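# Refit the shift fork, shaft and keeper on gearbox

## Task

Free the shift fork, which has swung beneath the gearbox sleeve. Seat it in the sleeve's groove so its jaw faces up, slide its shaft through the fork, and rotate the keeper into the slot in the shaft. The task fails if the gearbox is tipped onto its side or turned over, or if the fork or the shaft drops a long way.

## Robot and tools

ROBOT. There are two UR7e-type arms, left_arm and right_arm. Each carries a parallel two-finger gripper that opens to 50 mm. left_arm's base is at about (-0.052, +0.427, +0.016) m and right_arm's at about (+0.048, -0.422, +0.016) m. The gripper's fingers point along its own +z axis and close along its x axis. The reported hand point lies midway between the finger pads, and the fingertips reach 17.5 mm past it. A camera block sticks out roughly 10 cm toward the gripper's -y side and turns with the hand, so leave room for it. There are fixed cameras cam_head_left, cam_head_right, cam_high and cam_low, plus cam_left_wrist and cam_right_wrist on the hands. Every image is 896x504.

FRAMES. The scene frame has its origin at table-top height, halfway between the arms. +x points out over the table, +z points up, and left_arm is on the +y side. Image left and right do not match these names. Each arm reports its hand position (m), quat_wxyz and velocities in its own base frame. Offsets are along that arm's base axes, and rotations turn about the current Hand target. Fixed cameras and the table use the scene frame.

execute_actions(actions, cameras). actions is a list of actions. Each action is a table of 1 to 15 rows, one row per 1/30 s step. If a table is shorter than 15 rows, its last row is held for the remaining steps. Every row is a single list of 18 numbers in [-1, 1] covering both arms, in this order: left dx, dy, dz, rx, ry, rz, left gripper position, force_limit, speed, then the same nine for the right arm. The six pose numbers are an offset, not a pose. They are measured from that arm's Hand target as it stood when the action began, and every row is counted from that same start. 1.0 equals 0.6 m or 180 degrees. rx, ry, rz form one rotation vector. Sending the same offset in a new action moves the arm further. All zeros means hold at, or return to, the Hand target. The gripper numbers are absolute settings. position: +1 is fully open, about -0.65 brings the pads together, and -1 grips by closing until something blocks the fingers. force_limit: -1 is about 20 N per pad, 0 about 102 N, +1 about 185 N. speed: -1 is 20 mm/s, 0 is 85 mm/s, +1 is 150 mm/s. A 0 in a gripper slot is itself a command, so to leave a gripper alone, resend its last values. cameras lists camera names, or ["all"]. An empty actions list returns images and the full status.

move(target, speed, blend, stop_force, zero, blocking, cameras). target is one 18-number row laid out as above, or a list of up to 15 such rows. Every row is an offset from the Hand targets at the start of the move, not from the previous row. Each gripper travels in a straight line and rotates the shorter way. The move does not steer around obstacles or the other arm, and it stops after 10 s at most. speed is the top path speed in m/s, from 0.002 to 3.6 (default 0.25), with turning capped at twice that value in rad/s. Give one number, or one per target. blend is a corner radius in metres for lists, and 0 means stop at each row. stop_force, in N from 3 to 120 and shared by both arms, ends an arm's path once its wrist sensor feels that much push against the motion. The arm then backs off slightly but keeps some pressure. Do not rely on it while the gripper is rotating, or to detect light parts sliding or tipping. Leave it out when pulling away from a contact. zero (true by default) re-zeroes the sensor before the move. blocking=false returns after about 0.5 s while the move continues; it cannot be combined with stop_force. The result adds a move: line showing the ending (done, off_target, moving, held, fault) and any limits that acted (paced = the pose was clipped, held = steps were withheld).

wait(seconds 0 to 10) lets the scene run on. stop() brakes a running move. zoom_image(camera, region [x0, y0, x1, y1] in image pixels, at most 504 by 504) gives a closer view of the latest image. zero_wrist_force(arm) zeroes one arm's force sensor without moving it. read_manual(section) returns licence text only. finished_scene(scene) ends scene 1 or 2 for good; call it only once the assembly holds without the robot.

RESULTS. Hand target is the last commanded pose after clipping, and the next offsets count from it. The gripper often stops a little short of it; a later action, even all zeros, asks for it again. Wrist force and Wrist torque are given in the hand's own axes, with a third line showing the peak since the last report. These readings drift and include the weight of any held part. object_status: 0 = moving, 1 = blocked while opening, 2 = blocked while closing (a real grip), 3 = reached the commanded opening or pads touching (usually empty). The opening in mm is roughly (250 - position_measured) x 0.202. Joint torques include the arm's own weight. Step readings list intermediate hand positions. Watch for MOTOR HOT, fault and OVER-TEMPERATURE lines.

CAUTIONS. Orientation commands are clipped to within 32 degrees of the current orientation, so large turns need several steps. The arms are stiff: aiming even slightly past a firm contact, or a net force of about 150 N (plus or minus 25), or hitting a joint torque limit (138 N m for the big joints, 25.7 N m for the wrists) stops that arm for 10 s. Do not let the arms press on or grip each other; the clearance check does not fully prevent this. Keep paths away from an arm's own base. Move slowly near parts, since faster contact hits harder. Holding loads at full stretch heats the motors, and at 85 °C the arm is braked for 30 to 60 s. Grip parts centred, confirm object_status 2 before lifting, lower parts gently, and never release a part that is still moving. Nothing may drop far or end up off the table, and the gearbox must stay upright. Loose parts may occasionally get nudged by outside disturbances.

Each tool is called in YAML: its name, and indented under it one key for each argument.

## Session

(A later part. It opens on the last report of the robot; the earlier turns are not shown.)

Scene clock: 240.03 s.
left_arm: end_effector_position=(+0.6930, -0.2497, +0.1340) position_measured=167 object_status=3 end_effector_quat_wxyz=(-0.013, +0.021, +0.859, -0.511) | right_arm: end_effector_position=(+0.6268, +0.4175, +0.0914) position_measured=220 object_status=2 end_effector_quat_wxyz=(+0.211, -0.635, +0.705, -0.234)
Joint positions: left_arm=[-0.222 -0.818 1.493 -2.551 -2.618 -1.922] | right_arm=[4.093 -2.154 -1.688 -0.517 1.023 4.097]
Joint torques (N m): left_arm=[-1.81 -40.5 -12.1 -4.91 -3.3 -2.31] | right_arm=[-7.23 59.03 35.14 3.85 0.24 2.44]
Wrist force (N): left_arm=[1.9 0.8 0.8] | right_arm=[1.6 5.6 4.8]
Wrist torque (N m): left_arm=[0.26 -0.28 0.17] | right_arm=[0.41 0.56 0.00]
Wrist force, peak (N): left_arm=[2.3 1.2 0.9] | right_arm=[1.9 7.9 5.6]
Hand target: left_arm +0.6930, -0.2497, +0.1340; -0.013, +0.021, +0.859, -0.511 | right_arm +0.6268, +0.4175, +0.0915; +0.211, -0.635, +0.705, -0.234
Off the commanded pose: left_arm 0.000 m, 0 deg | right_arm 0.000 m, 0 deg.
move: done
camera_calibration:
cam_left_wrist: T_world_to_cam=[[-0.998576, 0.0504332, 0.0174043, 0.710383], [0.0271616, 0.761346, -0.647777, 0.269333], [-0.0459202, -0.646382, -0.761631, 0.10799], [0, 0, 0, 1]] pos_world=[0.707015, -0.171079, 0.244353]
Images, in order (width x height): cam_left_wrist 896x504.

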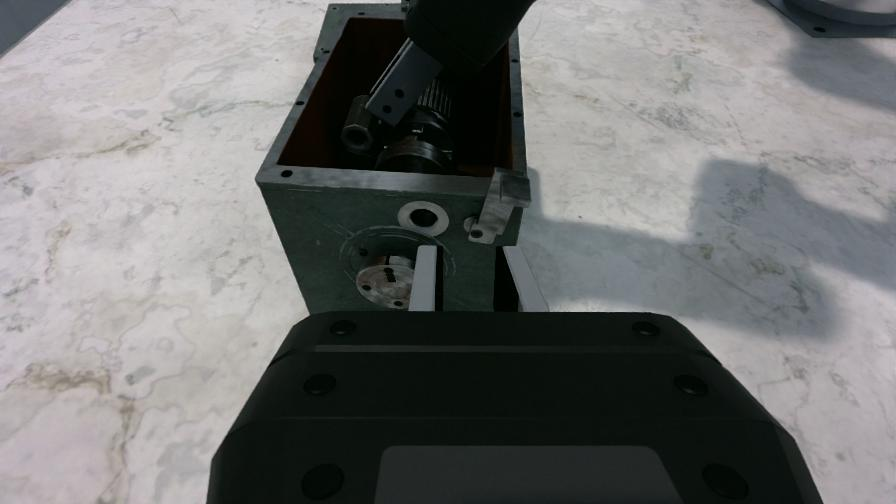

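move:
  target: [0,0,0,0,0,0,-0.1,0,0,-0.00776,0.00082,0.00465,0.00292,0.02763,0,-1,-0.8,-0.7]
  speed: 0.02
  cameras: []

move:
  target: [0,0,0,0,0,0,-0.1,0,0,-0.00873,0.00092,0.0012,0.00292,0.02763,0,-1,-0.8,-0.7]
  speed: 0.02
  cameras: ["cam_left_wrist"]

zoom_image:
  camera: "cam_left_wrist"
  region: [340, 70, 440, 172]

Scene clock: 242.77 s.
left_arm: end_effector_position=(+0.6930, -0.2497, +0.1340) position_measured=167 object_status=3 end_effector_quat_wxyz=(-0.013, +0.021, +0.859, -0.511) | right_arm: end_effector_position=(+0.6222, +0.4180, +0.0942) position_measured=220 object_status=2 end_effector_quat_wxyz=(+0.183, -0.644, +0.715, -0.203)
Joint positions: left_arm=[-0.222 -0.818 1.493 -2.551 -2.618 -1.922] | right_arm=[4.074 -2.139 -1.649 -0.619 1.101 4.104]
Joint torques (N m): left_arm=[-2.5 -40.68 -12.76 -4.89 -3.32 -2.26] | right_arm=[-6.92 57.55 34.45 3.21 0.39 2.62]
Wrist force (N): left_arm=[1.9 0.9 0.5] | right_arm=[0.2 4.0 5.3]
Wrist torque (N m): left_arm=[0.27 -0.28 0.18] | right_arm=[0.36 0.58 0.03]
Wrist force, peak (N): left_arm=[2.4 1.0 0.4] | right_arm=[1.9 6.0 5.6]
Hand target: left_arm +0.6930, -0.2497, +0.1340; -0.013, +0.021, +0.859, -0.511 | right_arm +0.6222, +0.4180, +0.0942; +0.183, -0.644, +0.715, -0.203
Off the commanded pose: left_arm 0.000 m, 0 deg | right_arm 0.000 m, 0 deg.
move: done
No camera images: "cameras" was empty.

Scene clock: 245.27 s.
left_arm: end_effector_position=(+0.6930, -0.2497, +0.1340) position_measured=167 object_status=3 end_effector_quat_wxyz=(-0.013, +0.021, +0.859, -0.511) | right_arm: end_effector_position=(+0.6169, +0.4185, +0.0950) position_measured=220 object_status=2 end_effector_quat_wxyz=(+0.155, -0.651, +0.723, -0.172)
Joint positions: left_arm=[-0.222 -0.818 1.493 -2.551 -2.618 -1.922] | right_arm=[4.055 -2.133 -1.607 -0.712 1.178 4.107]
Joint torques (N m): left_arm=[-3.82 -41.02 -12.37 -4.85 -3.29 -2.24] | right_arm=[-5.39 56.11 34.45 2.83 0.87 2.49]
Wrist force (N): left_arm=[1.9 1.0 0.7] | right_arm=[-0.1 1.0 3.4]
Wrist torque (N m): left_arm=[0.31 -0.29 0.17] | right_arm=[0.33 0.52 0.04]
Wrist force, peak (N): left_arm=[2.3 0.8 0.7] | right_arm=[0.4 3.7 4.9]
Hand target: left_arm +0.6930, -0.2497, +0.1340; -0.013, +0.021, +0.859, -0.511 | right_arm +0.6169, +0.4185, +0.0950; +0.155, -0.651, +0.723, -0.172
Off the commanded pose: left_arm 0.000 m, 0 deg | right_arm 0.000 m, 0 deg.
move: done
camera_calibration:
cam_left_wrist: T_world_to_cam=[[-0.998576, 0.0504332, 0.0174043, 0.710383], [0.0271616, 0.761346, -0.647777, 0.269333], [-0.0459202, -0.646382, -0.761631, 0.10799], [0, 0, 0, 1]] pos_world=[0.707015, -0.171079, 0.244353]
Images, in order (width x height): cam_left_wrist 896x504.

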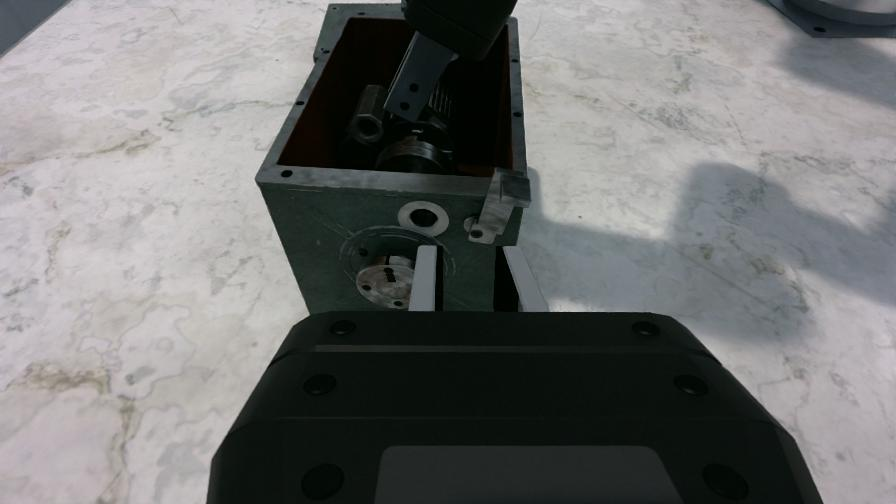

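Scaled by 4.941 from the camera's 896x504 image, which has a finer 1280x720 frame.

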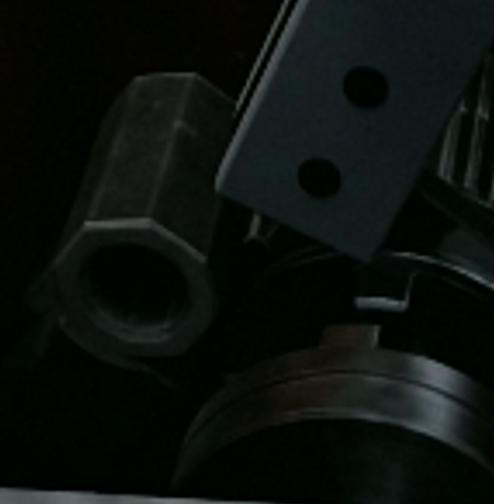

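move:
  target: [0,0,0,0,0,0,-0.1,0,0,-0.00802,0.00085,-0.00218,0.00408,0.03868,0,-1,-0.8,-0.7]
  speed: 0.02
  cameras: ["cam_left_wrist"]

zoom_image:
  camera: "cam_left_wrist"
  region: [340, 70, 440, 172]

Scene clock: 248.97 s.
left_arm: end_effector_position=(+0.6930, -0.2497, +0.1340) position_measured=167 object_status=3 end_effector_quat_wxyz=(-0.013, +0.021, +0.859, -0.511) | right_arm: end_effector_position=(+0.6121, +0.4191, +0.0937) position_measured=220 object_status=2 end_effector_quat_wxyz=(+0.115, -0.659, +0.732, -0.127)
Joint positions: left_arm=[-0.222 -0.818 1.493 -2.551 -2.618 -1.922] | right_arm=[4.024 -2.143 -1.539 -0.834 1.286 4.099]
Joint torques (N m): left_arm=[-4.75 -41.36 -12.45 -4.86 -3.32 -2.14] | right_arm=[-6 37.24 33.16 2.37 1.73 -2.61]
Wrist force (N): left_arm=[1.9 1.2 0.7] | right_arm=[0.2 -1.9 1.6]
Wrist torque (N m): left_arm=[0.32 -0.27 0.17] | right_arm=[0.26 0.51 0.17]
Wrist force, peak (N): left_arm=[2.1 1.0 0.9] | right_arm=[0.7 -3.8 -3.5]
Hand target: left_arm +0.6930, -0.2497, +0.1340; -0.013, +0.021, +0.859, -0.511 | right_arm +0.6121, +0.4191, +0.0937; +0.115, -0.659, +0.732, -0.127
Off the commanded pose: left_arm 0.000 m, 0 deg | right_arm 0.000 m, 0 deg.
move: done
camera_calibration:
cam_left_wrist: T_world_to_cam=[[-0.998576, 0.0504332, 0.0174043, 0.710383], [0.0271616, 0.761346, -0.647777, 0.269333], [-0.0459202, -0.646382, -0.761631, 0.10799], [0, 0, 0, 1]] pos_world=[0.707015, -0.171079, 0.244353]
Images, in order (width x height): cam_left_wrist 896x504.

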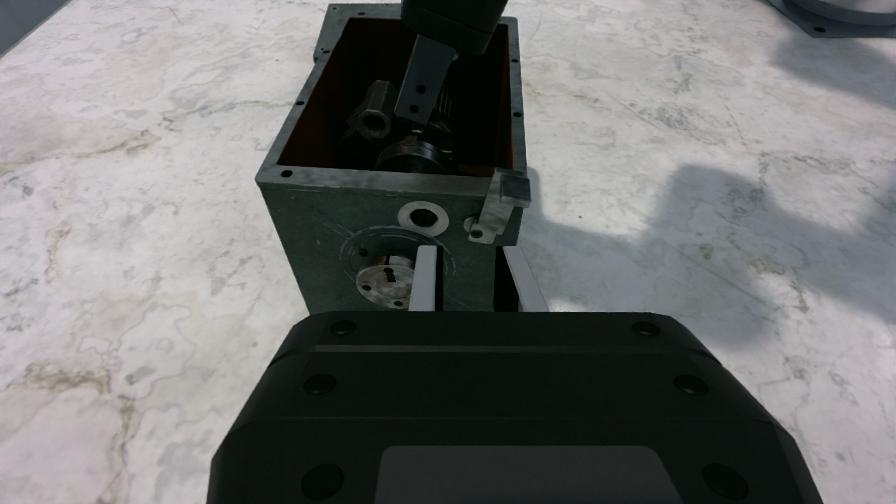

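Scaled by 4.941 from the camera's 896x504 image, which has a finer 1280x720 frame.

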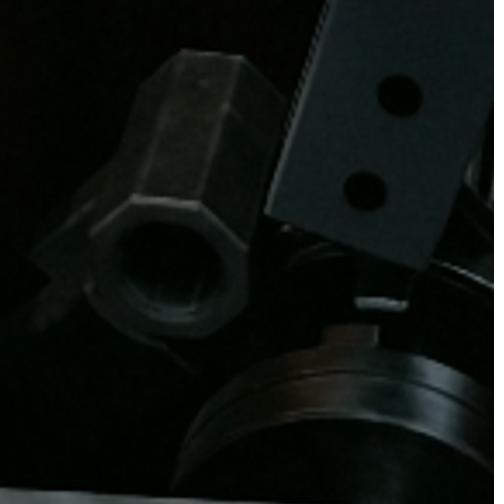

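move:
  target: [0,0,0,0,0,0,-0.1,0,0,-0.00751,0.00079,-0.00297,0.00467,0.0442,0,-1,-0.8,-0.7]
  speed: 0.02
  cameras: ["cam_left_wrist"]

zoom_image:
  camera: "cam_left_wrist"
  region: [340, 70, 440, 172]

Scene clock: 252.97 s.
left_arm: end_effector_position=(+0.6930, -0.2497, +0.1340) position_measured=167 object_status=3 end_effector_quat_wxyz=(-0.013, +0.021, +0.859, -0.511) | right_arm: end_effector_position=(+0.6076, +0.4195, +0.0919) position_measured=220 object_status=2 end_effector_quat_wxyz=(+0.069, -0.666, +0.739, -0.076)
Joint positions: left_arm=[-0.222 -0.818 1.493 -2.551 -2.618 -1.922] | right_arm=[3.987 -2.168 -1.452 -0.971 1.405 4.081]
Joint torques (N m): left_arm=[-6.15 -40.52 -12.28 -4.81 -3.22 -2.2] | right_arm=[-7.01 39.32 31.93 1.75 1.75 -2.62]
Wrist force (N): left_arm=[1.9 0.8 0.5] | right_arm=[0.0 -2.6 0.8]
Wrist torque (N m): left_arm=[0.26 -0.28 0.17] | right_arm=[0.24 0.46 0.19]
Wrist force, peak (N): left_arm=[1.9 1.3 1.0] | right_arm=[-0.4 -3.0 -0.8]
Hand target: left_arm +0.6930, -0.2497, +0.1340; -0.013, +0.021, +0.859, -0.511 | right_arm +0.6076, +0.4195, +0.0919; +0.069, -0.666, +0.739, -0.076
Off the commanded pose: left_arm 0.000 m, 0 deg | right_arm 0.000 m, 0 deg.
move: done
camera_calibration:
cam_left_wrist: T_world_to_cam=[[-0.998576, 0.0504332, 0.0174043, 0.710383], [0.0271616, 0.761346, -0.647777, 0.269333], [-0.0459202, -0.646382, -0.761631, 0.10799], [0, 0, 0, 1]] pos_world=[0.707015, -0.171079, 0.244353]
Images, in order (width x height): cam_left_wrist 896x504.

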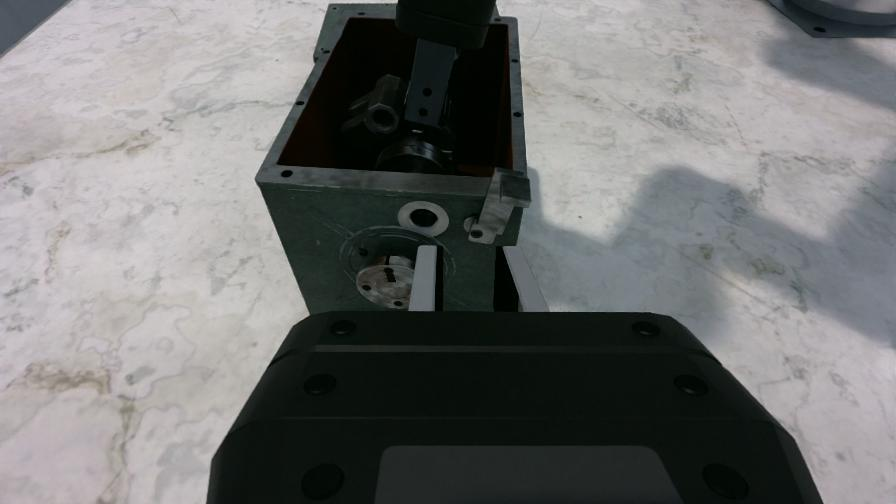

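Scaled by 4.941 from the camera's 896x504 image, which has a finer 1280x720 frame.

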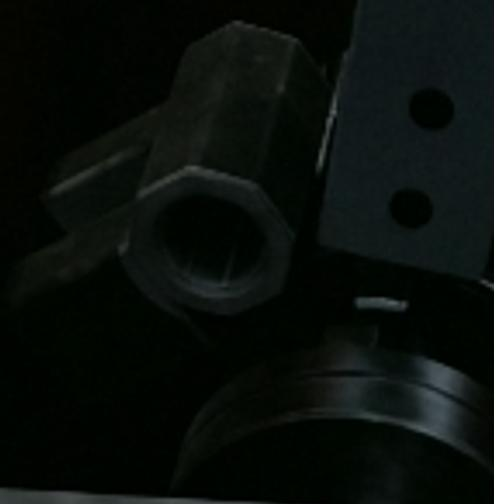

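zoom_image:
  camera: "cam_left_wrist"
  region: [335, 65, 405, 145]

Scaled by 6.300 from the camera's 896x504 image, which has a finer 1280x720 frame.

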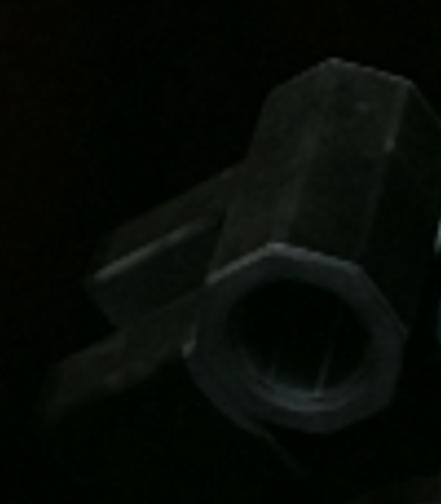

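move:
  target: [0,0,0,0,0,0,-0.1,0,0,-0.00328,0.00035,-0.0018,0.00117,0.01105,0,-1,-0.8,-0.7]
  speed: 0.02
  cameras: ["cam_left_wrist"]

zoom_image:
  camera: "cam_left_wrist"
  region: [340, 70, 440, 172]

Scene clock: 256.53 s.
left_arm: end_effector_position=(+0.6930, -0.2497, +0.1340) position_measured=167 object_status=3 end_effector_quat_wxyz=(-0.013, +0.021, +0.859, -0.511) | right_arm: end_effector_position=(+0.6057, +0.4197, +0.0908) position_measured=220 object_status=2 end_effector_quat_wxyz=(+0.057, -0.667, +0.740, -0.063)
Joint positions: left_arm=[-0.222 -0.818 1.493 -2.551 -2.618 -1.922] | right_arm=[3.978 -2.176 -1.432 -1.004 1.434 4.076]
Joint torques (N m): left_arm=[-6.09 -40.62 -12.6 -4.86 -3.2 -2.18] | right_arm=[-6.11 36.18 31.94 1.46 2.1 -2.86]
Wrist force (N): left_arm=[1.8 0.7 0.7] | right_arm=[0.0 -3.3 -2.0]
Wrist torque (N m): left_arm=[0.26 -0.27 0.18] | right_arm=[0.21 0.49 0.19]
Wrist force, peak (N): left_arm=[2.1 0.9 1.0] | right_arm=[-0.1 -3.6 -2.3]
Hand target: left_arm +0.6930, -0.2497, +0.1340; -0.013, +0.021, +0.859, -0.511 | right_arm +0.6057, +0.4197, +0.0908; +0.057, -0.667, +0.740, -0.063
Off the commanded pose: left_arm 0.000 m, 0 deg | right_arm 0.000 m, 0 deg.
move: done
camera_calibration:
cam_left_wrist: T_world_to_cam=[[-0.998576, 0.0504332, 0.0174043, 0.710383], [0.0271616, 0.761346, -0.647777, 0.269333], [-0.0459202, -0.646382, -0.761631, 0.10799], [0, 0, 0, 1]] pos_world=[0.707015, -0.171079, 0.244353]
Images, in order (width x height): cam_left_wrist 896x504.

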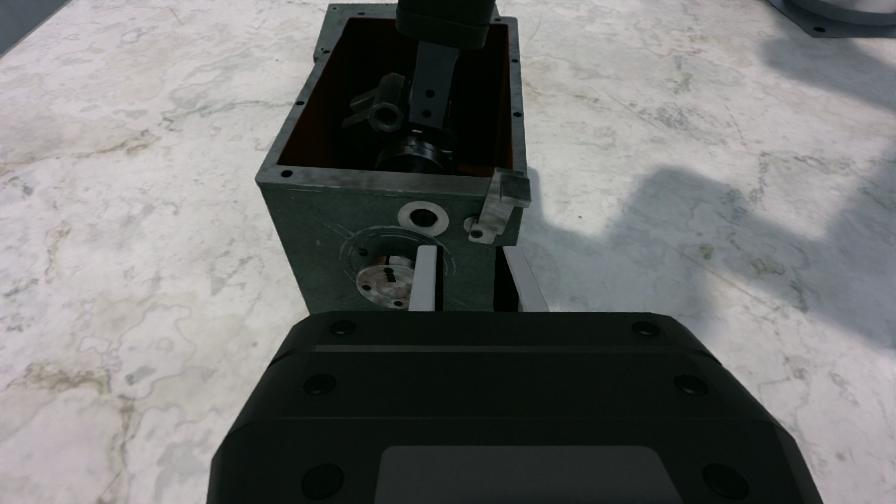

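Scaled by 4.941 from the camera's 896x504 image, which has a finer 1280x720 frame.

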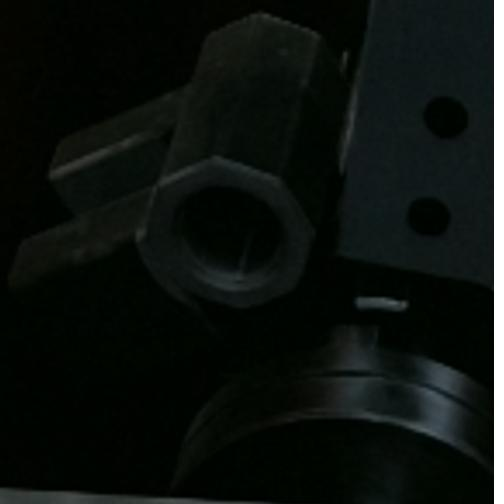

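execute_actions:
  actions:
    - [[0,0,0,0,0,0,-0.1,0,0,0,0,0,0,0,0,-0.42,-0.8,0.5],[0,0,0,0,0,0,-0.1,0,0,0,0,0,0,0,0,-0.42,-0.8,0.5],[0,0,0,0,0,0,-0.1,0,0,0,0,0,0,0,0,-0.42,-0.8,0.5],[0,0,0,0,0,0,-0.1,0,0,0,0,0,0,0,0,-1,-0.8,0.5]]
  cameras: ["cam_left_wrist"]

zoom_image:
  camera: "cam_left_wrist"
  region: [340, 70, 440, 172]

Scene clock: 257.43 s.
left_arm: end_effector_position=(+0.6930, -0.2497, +0.1340) position_measured=167 object_status=3 end_effector_quat_wxyz=(-0.013, +0.021, +0.859, -0.511) | right_arm: end_effector_position=(+0.6057, +0.4197, +0.0908) position_measured=220 object_status=2 end_effector_quat_wxyz=(+0.057, -0.667, +0.740, -0.063)
Joint positions: left_arm=[-0.222 -0.818 1.493 -2.551 -2.618 -1.922] | right_arm=[3.978 -2.176 -1.431 -1.004 1.434 4.076]
Joint torques (N m): left_arm=[-6.51 -40.46 -12.42 -4.77 -3.19 -2.26] | right_arm=[0.23 35.55 27.63 4.08 -1.36 -2.38]
Wrist force (N): left_arm=[2.1 0.8 0.8] | right_arm=[0.5 -0.8 -4.3]
Wrist torque (N m): left_arm=[0.25 -0.31 0.18] | right_arm=[0.18 0.56 0.19]
Wrist force, peak (N): left_arm=[2.1 1.1 0.8] | right_arm=[1.1 -1.5 -6.1]
Hand target: left_arm +0.6930, -0.2497, +0.1340; -0.013, +0.021, +0.859, -0.511 | right_arm +0.6057, +0.4197, +0.0908; +0.057, -0.667, +0.740, -0.063
Off the commanded pose: left_arm 0.000 m, 0 deg | right_arm 0.000 m, 0 deg.
Step readings (end_effector_position of left_arm | right_arm):
0: (+0.6930, -0.2497, +0.1340) | (+0.6057, +0.4197, +0.0908)
1: (+0.6930, -0.2497, +0.1340) | (+0.6057, +0.4197, +0.0908)
2: (+0.6930, -0.2497, +0.1340) | (+0.6056, +0.4198, +0.0908)
4: (+0.6930, -0.2497, +0.1340) | (+0.6056, +0.4198, +0.0908)
8: (+0.6930, -0.2497, +0.1340) | (+0.6056, +0.4197, +0.0908)
15: (+0.6930, -0.2497, +0.1340) | (+0.6056, +0.4197, +0.0908)
camera_calibration:
cam_left_wrist: T_world_to_cam=[[-0.998576, 0.0504332, 0.0174043, 0.710383], [0.0271616, 0.761346, -0.647777, 0.269333], [-0.0459202, -0.646382, -0.761631, 0.10799], [0, 0, 0, 1]] pos_world=[0.707015, -0.171079, 0.244353]
Images, in order (width x height): cam_left_wrist 896x504.

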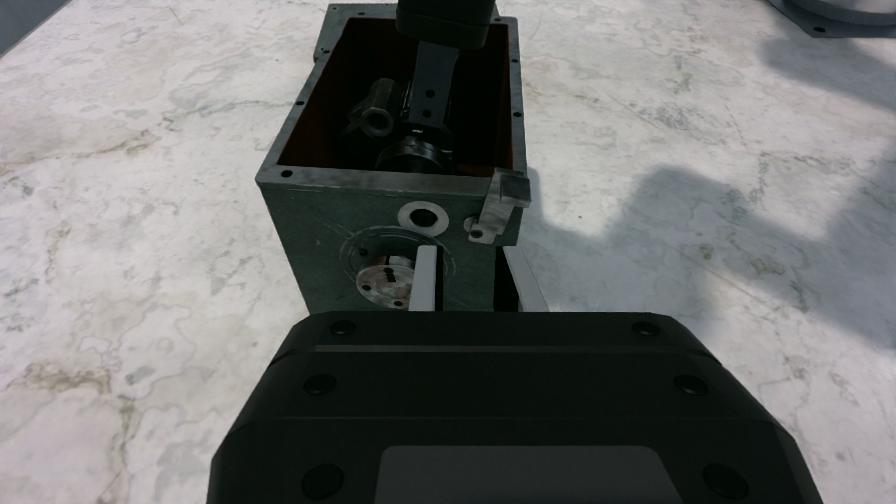

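Scaled by 4.941 from the camera's 896x504 image, which has a finer 1280x720 frame.

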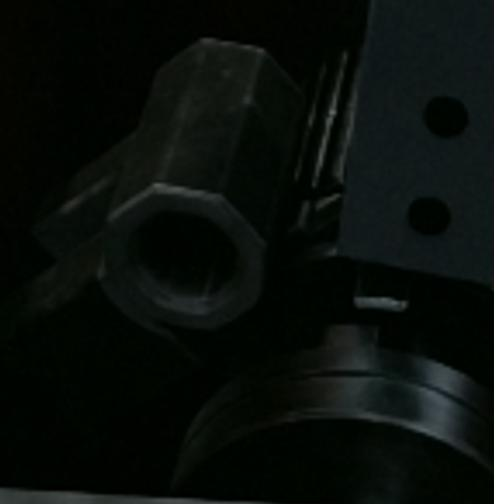

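move:
  target: [0,0,0,0,0,0,-0.1,0,0,-0.00961,0.00102,-0.00282,-0.00467,-0.0442,0,-1,-0.8,0.5]
  speed: 0.02
  cameras: []

move:
  target: [0,0,0,0,0,0,-0.1,0,0,-0.00913,0.00096,-0.00415,-0.00467,-0.0442,0,-1,-0.8,0.5]
  speed: 0.02
  cameras: ["cam_left_wrist"]

zoom_image:
  camera: "cam_left_wrist"
  region: [345, 70, 445, 172]

Scene clock: 265.93 s.
left_arm: end_effector_position=(+0.6930, -0.2497, +0.1340) position_measured=167 object_status=3 end_effector_quat_wxyz=(-0.013, +0.021, +0.859, -0.511) | right_arm: end_effector_position=(+0.5999, +0.4204, +0.0891) position_measured=220 object_status=2 end_effector_quat_wxyz=(+0.103, -0.661, +0.734, -0.114)
Joint positions: left_arm=[-0.222 -0.818 1.493 -2.551 -2.618 -1.922] | right_arm=[4.028 -2.136 -1.549 -0.853 1.314 4.11]
Joint torques (N m): left_arm=[-6.35 -40.88 -12.31 -4.93 -3.19 -2.21] | right_arm=[10.76 47.44 9.08 4.22 -0.94 2.72]
Wrist force (N): left_arm=[1.9 1.0 0.7] | right_arm=[3.8 -0.4 -12.0]
Wrist torque (N m): left_arm=[0.28 -0.28 0.17] | right_arm=[0.23 0.64 0.08]
Wrist force, peak (N): left_arm=[2.2 0.8 0.9] | right_arm=[4.2 -0.6 -16.6]
Hand target: left_arm +0.6930, -0.2497, +0.1340; -0.013, +0.021, +0.859, -0.511 | right_arm +0.5999, +0.4204, +0.0891; +0.104, -0.661, +0.734, -0.114
Off the commanded pose: left_arm 0.000 m, 0 deg | right_arm 0.000 m, 0 deg.
move: done
No camera images: "cameras" was empty.

Scene clock: 269.73 s.
left_arm: end_effector_position=(+0.6930, -0.2497, +0.1340) position_measured=167 object_status=3 end_effector_quat_wxyz=(-0.013, +0.021, +0.859, -0.511) | right_arm: end_effector_position=(+0.5944, +0.4209, +0.0866) position_measured=220 object_status=2 end_effector_quat_wxyz=(+0.149, -0.653, +0.724, -0.165)
Joint positions: left_arm=[-0.222 -0.818 1.493 -2.551 -2.618 -1.922] | right_arm=[4.08 -2.114 -1.655 -0.705 1.187 4.137]
Joint torques (N m): left_arm=[-6.23 -40.95 -12.11 -4.72 -3.12 -2.24] | right_arm=[7.77 39.6 6.09 3.85 -1.06 2.75]
Wrist force (N): left_arm=[2.0 0.7 0.5] | right_arm=[5.3 -0.5 -24.8]
Wrist torque (N m): left_arm=[0.26 -0.31 0.17] | right_arm=[0.24 0.82 0.05]
Wrist force, peak (N): left_arm=[2.2 1.0 1.1] | right_arm=[6.2 -0.3 -27.3]
Hand target: left_arm +0.6930, -0.2497, +0.1340; -0.013, +0.021, +0.859, -0.511 | right_arm +0.5944, +0.4209, +0.0866; +0.149, -0.653, +0.724, -0.165
Off the commanded pose: left_arm 0.000 m, 0 deg | right_arm 0.000 m, 0 deg.
move: done
camera_calibration:
cam_left_wrist: T_world_to_cam=[[-0.998576, 0.0504332, 0.0174043, 0.710383], [0.0271616, 0.761346, -0.647777, 0.269333], [-0.0459202, -0.646382, -0.761631, 0.10799], [0, 0, 0, 1]] pos_world=[0.707015, -0.171079, 0.244353]
Images, in order (width x height): cam_left_wrist 896x504.

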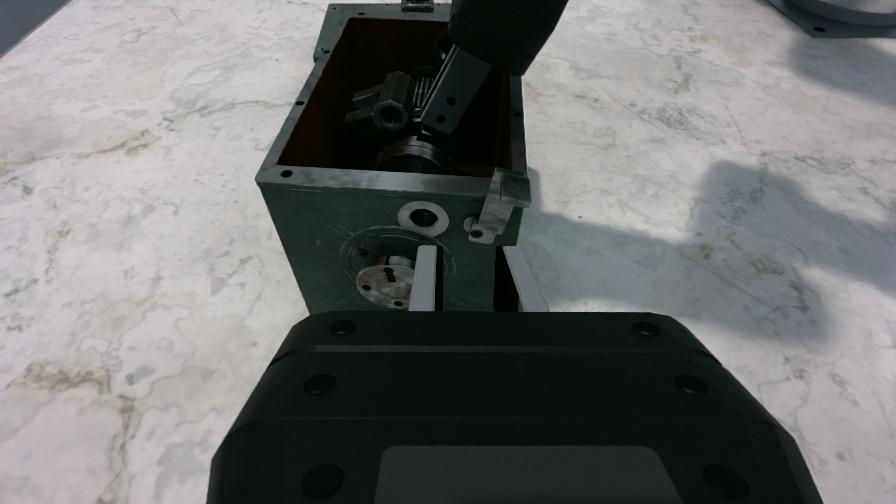

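Scaled by 4.941 from the camera's 896x504 image, which has a finer 1280x720 frame.

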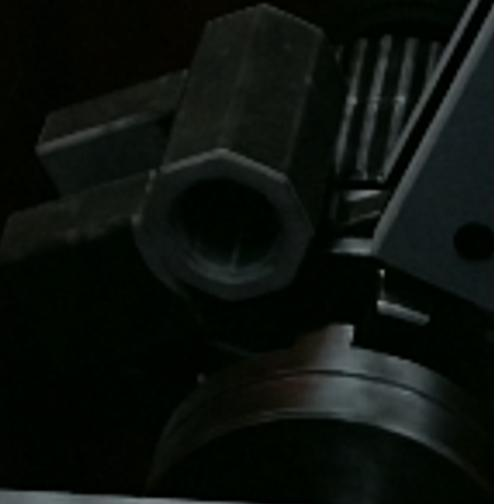

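move:
  target: [0,0,0,0,0,0,-0.1,0,0,-0.00713,0.00075,-0.0003,0,0,0,-1,-0.8,0.5]
  speed: 0.02
  cameras: ["cam_left_wrist"]

zoom_image:
  camera: "cam_left_wrist"
  region: [345, 70, 445, 172]

Scene clock: 270.67 s.
left_arm: end_effector_position=(+0.6930, -0.2497, +0.1340) position_measured=167 object_status=3 end_effector_quat_wxyz=(-0.013, +0.021, +0.859, -0.511) | right_arm: end_effector_position=(+0.5902, +0.4214, +0.0864) position_measured=220 object_status=2 end_effector_quat_wxyz=(+0.149, -0.653, +0.724, -0.165)
Joint positions: left_arm=[-0.222 -0.818 1.493 -2.551 -2.618 -1.922] | right_arm=[4.085 -2.108 -1.664 -0.703 1.185 4.143]
Joint torques (N m): left_arm=[-6.01 -41.05 -12.98 -4.85 -3.14 -2.12] | right_arm=[13.72 57.64 14.7 4.52 -1.76 2.45]
Wrist force (N): left_arm=[1.8 0.9 0.8] | right_arm=[-0.8 -3.0 7.1]
Wrist torque (N m): left_arm=[0.27 -0.27 0.17] | right_arm=[0.29 0.56 0.08]
Wrist force, peak (N): left_arm=[2.1 1.3 0.7] | right_arm=[5.2 -0.2 -24.7]
Hand target: left_arm +0.6930, -0.2497, +0.1340; -0.013, +0.021, +0.859, -0.511 | right_arm +0.5901, +0.4214, +0.0864; +0.149, -0.653, +0.724, -0.165
Off the commanded pose: left_arm 0.000 m, 0 deg | right_arm 0.000 m, 0 deg.
move: done
camera_calibration:
cam_left_wrist: T_world_to_cam=[[-0.998576, 0.0504332, 0.0174043, 0.710383], [0.0271616, 0.761346, -0.647777, 0.269333], [-0.0459202, -0.646382, -0.761631, 0.10799], [0, 0, 0, 1]] pos_world=[0.707015, -0.171079, 0.244353]
Images, in order (width x height): cam_left_wrist 896x504.

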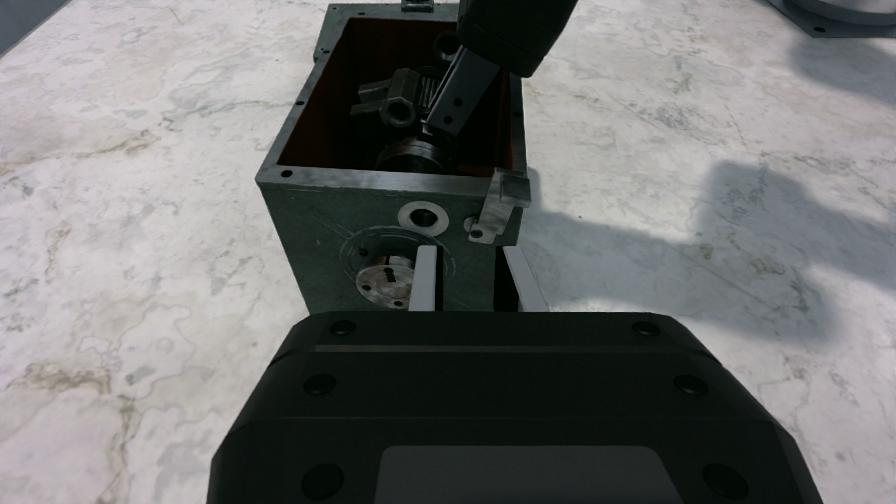

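Scaled by 4.941 from the camera's 896x504 image, which has a finer 1280x720 frame.

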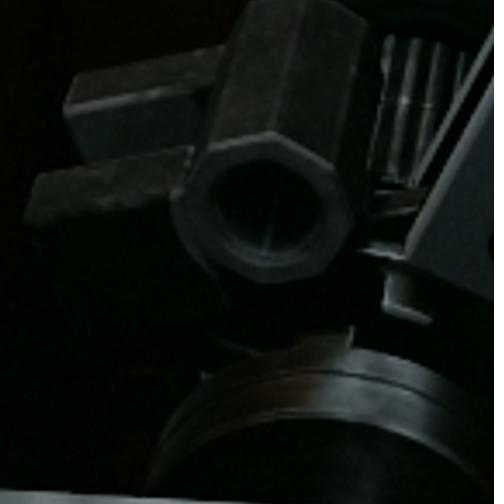

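move:
  target: [0,0,0,0,0,0,-0.1,0,0,-0.0068,0.00072,-0.0020,0,0,0,-1,-0.8,0.5]
  speed: 0.02
  cameras: ["cam_left_wrist"]

zoom_image:
  camera: "cam_left_wrist"
  region: [345, 60, 455, 172]

Scene clock: 271.57 s.
left_arm: end_effector_position=(+0.6930, -0.2497, +0.1340) position_measured=167 object_status=3 end_effector_quat_wxyz=(-0.013, +0.021, +0.859, -0.511) | right_arm: end_effector_position=(+0.5861, +0.4218, +0.0852) position_measured=220 object_status=2 end_effector_quat_wxyz=(+0.149, -0.653, +0.724, -0.165)
Joint positions: left_arm=[-0.222 -0.818 1.493 -2.551 -2.618 -1.922] | right_arm=[4.091 -2.104 -1.674 -0.7 1.184 4.149]
Joint torques (N m): left_arm=[-6.56 -40.76 -13 -4.77 -3.13 -2.19] | right_arm=[11.67 54.14 14.53 4.81 -1.56 2.5]
Wrist force (N): left_arm=[1.6 0.7 0.2] | right_arm=[-0.2 -3.7 4.4]
Wrist torque (N m): left_arm=[0.28 -0.24 0.18] | right_arm=[0.29 0.54 0.07]
Wrist force, peak (N): left_arm=[2.0 1.3 0.9] | right_arm=[-0.4 -2.8 7.7]
Hand target: left_arm +0.6930, -0.2497, +0.1340; -0.013, +0.021, +0.859, -0.511 | right_arm +0.5861, +0.4218, +0.0852; +0.149, -0.653, +0.724, -0.165
Off the commanded pose: left_arm 0.000 m, 0 deg | right_arm 0.000 m, 0 deg.
move: done
camera_calibration:
cam_left_wrist: T_world_to_cam=[[-0.998576, 0.0504332, 0.0174043, 0.710383], [0.0271616, 0.761346, -0.647777, 0.269333], [-0.0459202, -0.646382, -0.761631, 0.10799], [0, 0, 0, 1]] pos_world=[0.707015, -0.171079, 0.244353]
Images, in order (width x height): cam_left_wrist 896x504.

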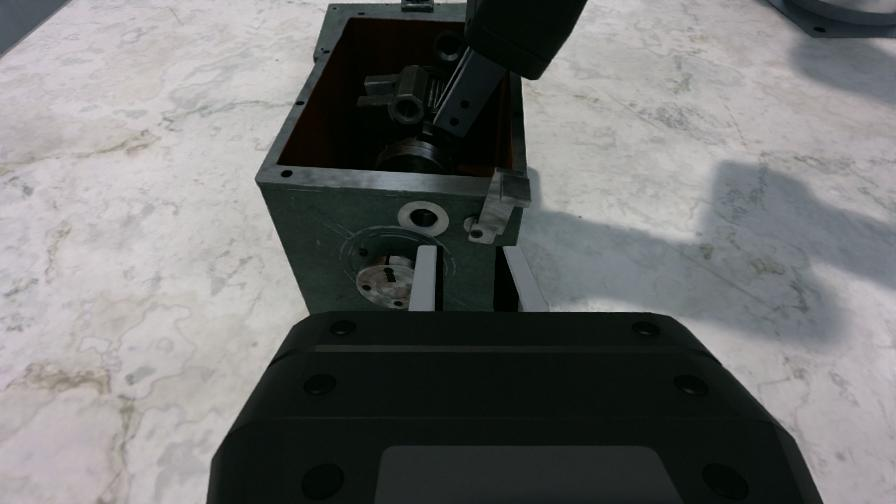

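Scaled by 4.500 from the camera's 896x504 image, which has a finer 1280x720 frame.

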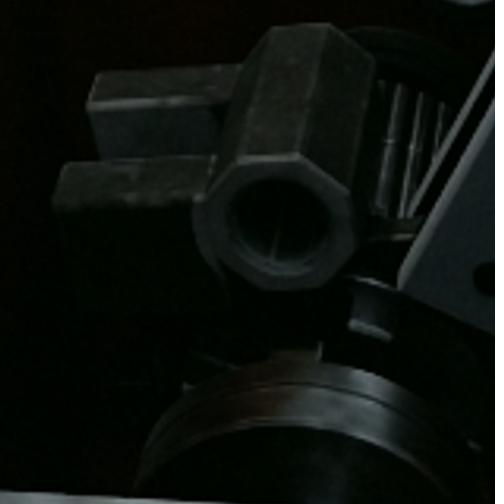

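execute_actions:
  actions:
    - [[0,0,0,0,0,0,-0.1,0,0,0,0,0,0,0,0,-0.42,-0.8,0.5],[0,0,0,0,0,0,-0.1,0,0,0,0,0,0,0,0,-0.42,-0.8,0.5],[0,0,0,0,0,0,-0.1,0,0,0,0,0,0,0,0,-0.42,-0.8,0.5],[0,0,0,0,0,0,-0.1,0,0,0,0,0,0,0,0,-1,-0.8,0.5]]
  cameras: ["cam_left_wrist"]

zoom_image:
  camera: "cam_left_wrist"
  region: [345, 60, 455, 172]

Scene clock: 272.50 s.
left_arm: end_effector_position=(+0.6930, -0.2497, +0.1340) position_measured=167 object_status=3 end_effector_quat_wxyz=(-0.013, +0.021, +0.859, -0.511) | right_arm: end_effector_position=(+0.5860, +0.4218, +0.0852) position_measured=221 object_status=2 end_effector_quat_wxyz=(+0.149, -0.653, +0.724, -0.165)
Joint positions: left_arm=[-0.222 -0.818 1.493 -2.551 -2.618 -1.922] | right_arm=[4.091 -2.104 -1.674 -0.7 1.184 4.149]
Joint torques (N m): left_arm=[-6.16 -40.82 -13.15 -4.8 -3.01 -2.27] | right_arm=[-2.6 43.44 17.88 3.3 -1.01 2.21]
Wrist force (N): left_arm=[1.8 0.9 0.6] | right_arm=[2.2 0.2 -0.5]
Wrist torque (N m): left_arm=[0.28 -0.27 0.18] | right_arm=[0.29 0.59 0.08]
Wrist force, peak (N): left_arm=[2.2 1.2 0.8] | right_arm=[0.1 -2.8 6.1]
Hand target: left_arm +0.6930, -0.2497, +0.1340; -0.013, +0.021, +0.859, -0.511 | right_arm +0.5861, +0.4218, +0.0852; +0.149, -0.653, +0.724, -0.165
Off the commanded pose: left_arm 0.000 m, 0 deg | right_arm 0.000 m, 0 deg.
Step readings (end_effector_position of left_arm | right_arm):
0: (+0.6930, -0.2497, +0.1340) | (+0.5861, +0.4218, +0.0852)
1: (+0.6930, -0.2497, +0.1340) | (+0.5861, +0.4218, +0.0852)
2: (+0.6930, -0.2497, +0.1340) | (+0.5860, +0.4218, +0.0852)
4: (+0.6930, -0.2497, +0.1340) | (+0.5860, +0.4219, +0.0853)
8: (+0.6930, -0.2497, +0.1340) | (+0.5860, +0.4218, +0.0853)
15: (+0.6930, -0.2497, +0.1340) | (+0.5860, +0.4218, +0.0852)
camera_calibration:
cam_left_wrist: T_world_to_cam=[[-0.998576, 0.0504332, 0.0174043, 0.710383], [0.0271616, 0.761346, -0.647777, 0.269333], [-0.0459202, -0.646382, -0.761631, 0.10799], [0, 0, 0, 1]] pos_world=[0.707015, -0.171079, 0.244353]
Images, in order (width x height): cam_left_wrist 896x504.

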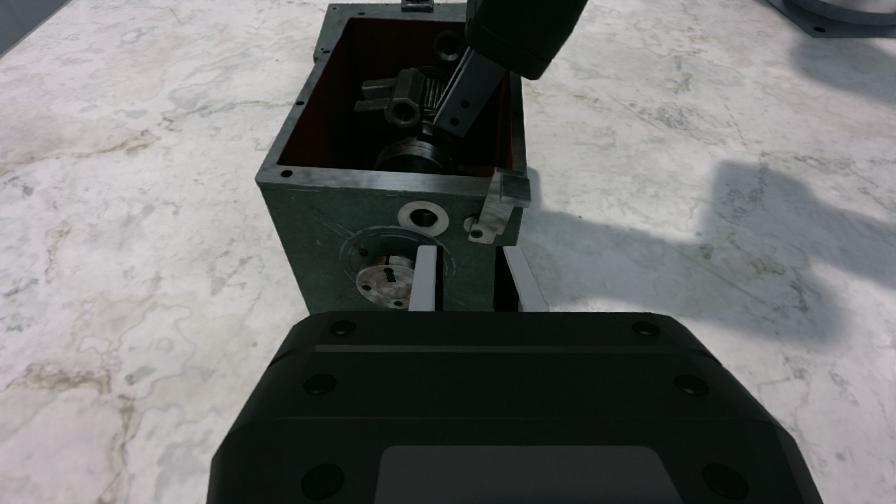

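Scaled by 4.500 from the camera's 896x504 image, which has a finer 1280x720 frame.

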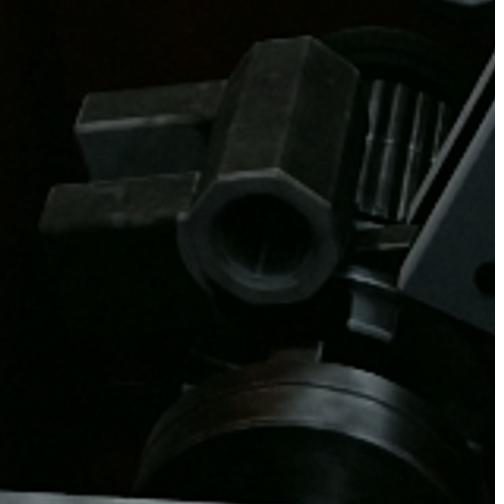

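execute_actions:
  actions:
    - [[0,0,0,0,0,0,-0.1,0,0,0,0,0,0,0,0,-0.43,-0.8,0.5],[0,0,0,0,0,0,-0.1,0,0,0,0,0,0,0,0,-0.43,-0.8,0.5],[0,0,0,0,0,0,-0.1,0,0,0,0,0,0,0,0,-0.43,-0.8,0.5],[0,0,0,0,0,0,-0.1,0,0,0,0,0,0,0,0,-1,-0.8,0.5]]
  cameras: ["cam_left_wrist"]

zoom_image:
  camera: "cam_left_wrist"
  region: [345, 60, 455, 172]

Scene clock: 273.33 s.
left_arm: end_effector_position=(+0.6930, -0.2497, +0.1340) position_measured=167 object_status=3 end_effector_quat_wxyz=(-0.013, +0.021, +0.859, -0.511) | right_arm: end_effector_position=(+0.5860, +0.4218, +0.0852) position_measured=221 object_status=2 end_effector_quat_wxyz=(+0.149, -0.653, +0.724, -0.165)
Joint positions: left_arm=[-0.222 -0.818 1.493 -2.551 -2.618 -1.922] | right_arm=[4.091 -2.104 -1.674 -0.7 1.184 4.149]
Joint torques (N m): left_arm=[-5.6 -40.65 -12.52 -4.81 -3 -2.17] | right_arm=[-4.3 34.07 25.08 3.89 -0.75 2.13]
Wrist force (N): left_arm=[2.2 1.1 0.6] | right_arm=[3.4 1.9 -3.5]
Wrist torque (N m): left_arm=[0.32 -0.33 0.18] | right_arm=[0.30 0.60 0.07]
Wrist force, peak (N): left_arm=[2.2 1.1 0.6] | right_arm=[3.4 1.7 -4.2]
Hand target: left_arm +0.6930, -0.2497, +0.1340; -0.013, +0.021, +0.859, -0.511 | right_arm +0.5861, +0.4218, +0.0852; +0.149, -0.653, +0.724, -0.165
Off the commanded pose: left_arm 0.000 m, 0 deg | right_arm 0.000 m, 0 deg.
Step readings (end_effector_position of left_arm | right_arm):
0: (+0.6930, -0.2497, +0.1340) | (+0.5860, +0.4218, +0.0852)
1: (+0.6930, -0.2497, +0.1340) | (+0.5860, +0.4218, +0.0852)
2: (+0.6930, -0.2497, +0.1340) | (+0.5860, +0.4218, +0.0852)
4: (+0.6930, -0.2497, +0.1340) | (+0.5860, +0.4218, +0.0852)
8: (+0.6930, -0.2497, +0.1340) | (+0.5860, +0.4218, +0.0852)
15: (+0.6930, -0.2497, +0.1340) | (+0.5860, +0.4218, +0.0852)
camera_calibration:
cam_left_wrist: T_world_to_cam=[[-0.998576, 0.0504332, 0.0174043, 0.710383], [0.0271616, 0.761346, -0.647777, 0.269333], [-0.0459202, -0.646382, -0.761631, 0.10799], [0, 0, 0, 1]] pos_world=[0.707015, -0.171079, 0.244353]
Images, in order (width x height): cam_left_wrist 896x504.

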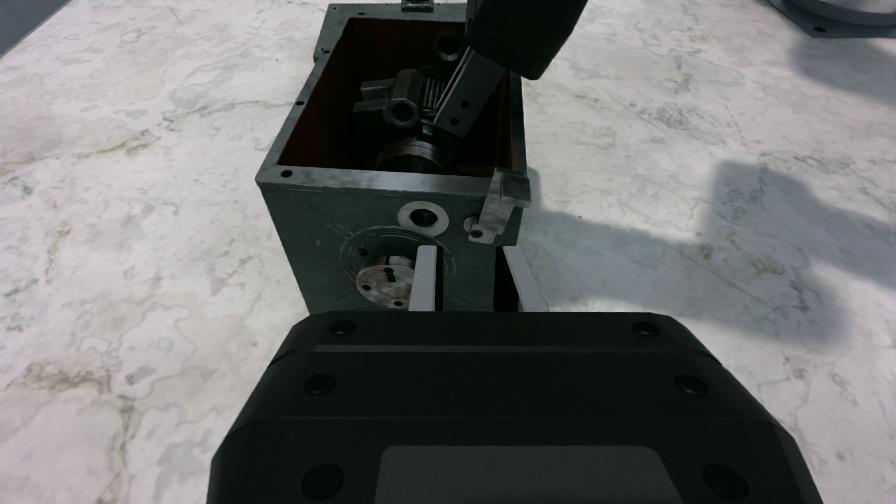

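Scaled by 4.500 from the camera's 896x504 image, which has a finer 1280x720 frame.

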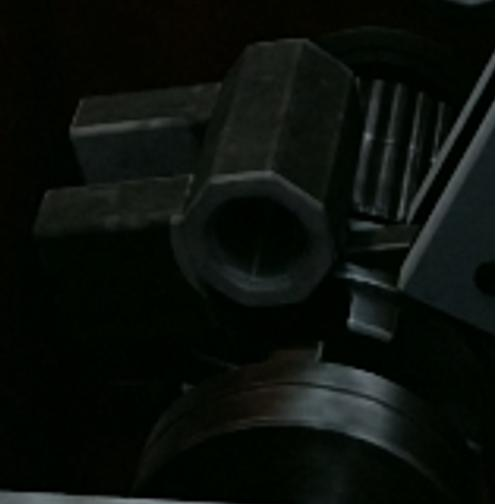

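move:
  target: [0,0,0,0,0,0,-0.1,0,0,0.00448,-0.00047,0.0027,0.00817,0.07735,0,-1,-0.8,0.5]
  speed: 0.03
  cameras: []

move:
  target: [0,0,0,0,0,0,-0.1,0,0,-0.0063,0.00067,-0.004,0,0,0,-1,-0.8,0.5]
  speed: 0.02
  cameras: ["cam_left_wrist"]

zoom_image:
  camera: "cam_left_wrist"
  region: [345, 60, 455, 172]

Scene clock: 278.47 s.
left_arm: end_effector_position=(+0.6930, -0.2497, +0.1340) position_measured=167 object_status=3 end_effector_quat_wxyz=(-0.013, +0.021, +0.859, -0.511) | right_arm: end_effector_position=(+0.5887, +0.4215, +0.0868) position_measured=221 object_status=2 end_effector_quat_wxyz=(+0.069, -0.666, +0.739, -0.076)
Joint positions: left_arm=[-0.222 -0.818 1.493 -2.551 -2.618 -1.922] | right_arm=[4.01 -2.144 -1.505 -0.946 1.402 4.104]
Joint torques (N m): left_arm=[-6.08 -40.92 -12.58 -4.76 -3.05 -2.14] | right_arm=[-4.99 36.03 32.41 1.94 2.24 -2.72]
Wrist force (N): left_arm=[1.8 0.8 0.9] | right_arm=[0.9 -2.7 -1.6]
Wrist torque (N m): left_arm=[0.28 -0.28 0.17] | right_arm=[0.23 0.52 0.21]
Wrist force, peak (N): left_arm=[2.2 1.0 0.6] | right_arm=[3.7 1.0 -5.2]
Hand target: left_arm +0.6930, -0.2497, +0.1340; -0.013, +0.021, +0.859, -0.511 | right_arm +0.5887, +0.4215, +0.0868; +0.069, -0.666, +0.739, -0.076
Off the commanded pose: left_arm 0.000 m, 0 deg | right_arm 0.000 m, 0 deg.
move: done
No camera images: "cameras" was empty.

Scene clock: 279.20 s.
left_arm: end_effector_position=(+0.6930, -0.2497, +0.1340) position_measured=167 object_status=3 end_effector_quat_wxyz=(-0.013, +0.021, +0.859, -0.511) | right_arm: end_effector_position=(+0.5850, +0.4219, +0.0845) position_measured=221 object_status=2 end_effector_quat_wxyz=(+0.069, -0.666, +0.739, -0.076)
Joint positions: left_arm=[-0.222 -0.818 1.493 -2.551 -2.618 -1.922] | right_arm=[4.014 -2.141 -1.517 -0.938 1.402 4.109]
Joint torques (N m): left_arm=[-6.42 -40.72 -12.69 -4.82 -3 -2.17] | right_arm=[9.67 54.04 11.37 4.41 -1.43 2.53]
Wrist force (N): left_arm=[1.4 0.5 0.7] | right_arm=[0.1 -2.0 -0.9]
Wrist torque (N m): left_arm=[0.21 -0.20 0.17] | right_arm=[0.23 0.50 0.11]
Wrist force, peak (N): left_arm=[2.0 1.0 0.9] | right_arm=[-0.3 -2.5 -3.6]
Hand target: left_arm +0.6930, -0.2497, +0.1340; -0.013, +0.021, +0.859, -0.511 | right_arm +0.5850, +0.4219, +0.0844; +0.069, -0.666, +0.739, -0.076
Off the commanded pose: left_arm 0.000 m, 0 deg | right_arm 0.000 m, 0 deg.
move: done
camera_calibration:
cam_left_wrist: T_world_to_cam=[[-0.998576, 0.0504332, 0.0174043, 0.710383], [0.0271616, 0.761346, -0.647777, 0.269333], [-0.0459202, -0.646382, -0.761631, 0.10799], [0, 0, 0, 1]] pos_world=[0.707015, -0.171079, 0.244353]
Images, in order (width x height): cam_left_wrist 896x504.

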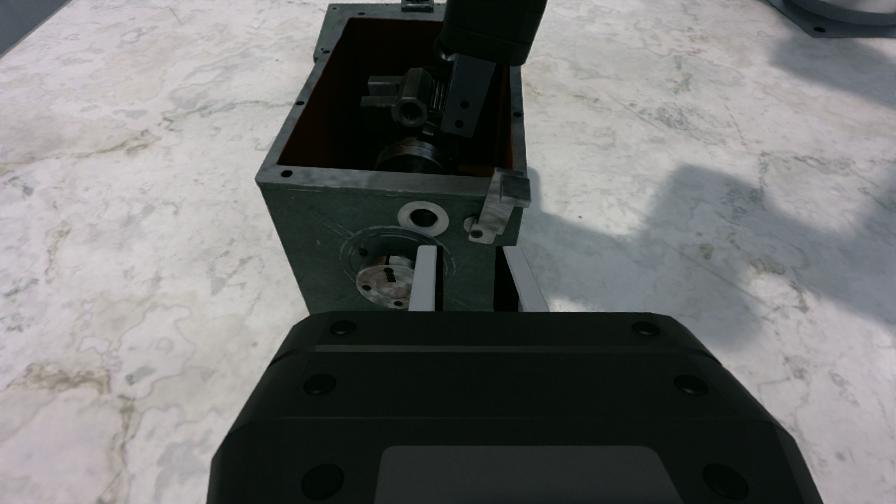

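Scaled by 4.500 from the camera's 896x504 image, which has a finer 1280x720 frame.

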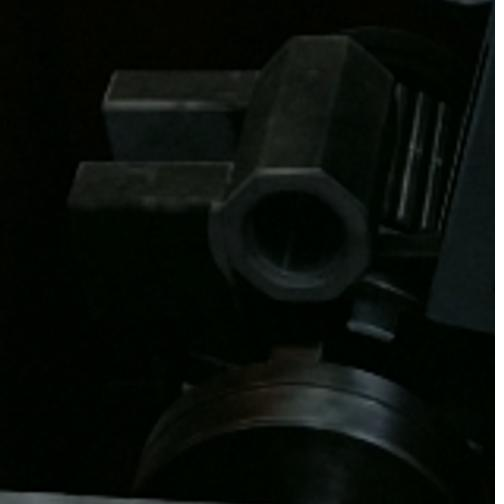

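move:
  target: [0,0,0,0,0,0,-0.1,0,0,-0.0068,0.00072,-0.0070,0,0,0,-1,-0.8,0.5]
  speed: 0.02
  cameras: ["cam_left_wrist"]

zoom_image:
  camera: "cam_left_wrist"
  region: [345, 60, 455, 172]

Scene clock: 280.10 s.
left_arm: end_effector_position=(+0.6930, -0.2497, +0.1340) position_measured=167 object_status=3 end_effector_quat_wxyz=(-0.013, +0.021, +0.859, -0.511) | right_arm: end_effector_position=(+0.5809, +0.4224, +0.0803) position_measured=221 object_status=2 end_effector_quat_wxyz=(+0.069, -0.666, +0.739, -0.076)
Joint positions: left_arm=[-0.222 -0.818 1.493 -2.551 -2.618 -1.922] | right_arm=[4.019 -2.14 -1.531 -0.926 1.401 4.114]
Joint torques (N m): left_arm=[-6.15 -40.85 -12.81 -4.77 -2.95 -2.08] | right_arm=[2.62 42.58 9.78 6.08 -3.75 2.53]
Wrist force (N): left_arm=[1.9 0.9 0.9] | right_arm=[5.7 16.6 -27.1]
Wrist torque (N m): left_arm=[0.27 -0.28 0.17] | right_arm=[0.59 0.77 0.22]
Wrist force, peak (N): left_arm=[2.5 0.7 0.7] | right_arm=[5.3 16.1 -28.2]
Hand target: left_arm +0.6930, -0.2497, +0.1340; -0.013, +0.021, +0.859, -0.511 | right_arm +0.5809, +0.4224, +0.0802; +0.069, -0.666, +0.739, -0.076
Off the commanded pose: left_arm 0.000 m, 0 deg | right_arm 0.000 m, 0 deg.
move: done
camera_calibration:
cam_left_wrist: T_world_to_cam=[[-0.998576, 0.0504332, 0.0174043, 0.710383], [0.0271616, 0.761346, -0.647777, 0.269333], [-0.0459202, -0.646382, -0.761631, 0.10799], [0, 0, 0, 1]] pos_world=[0.707015, -0.171079, 0.244353]
Images, in order (width x height): cam_left_wrist 896x504.

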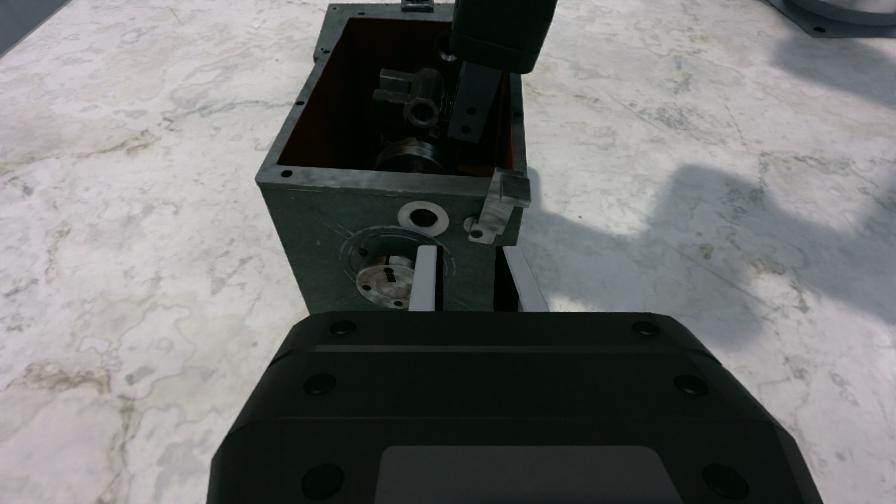

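Scaled by 4.500 from the camera's 896x504 image, which has a finer 1280x720 frame.

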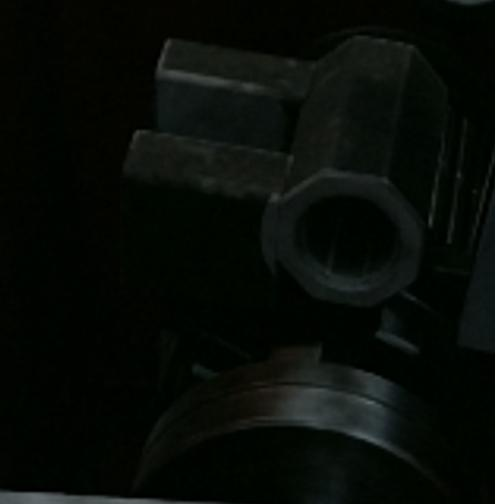

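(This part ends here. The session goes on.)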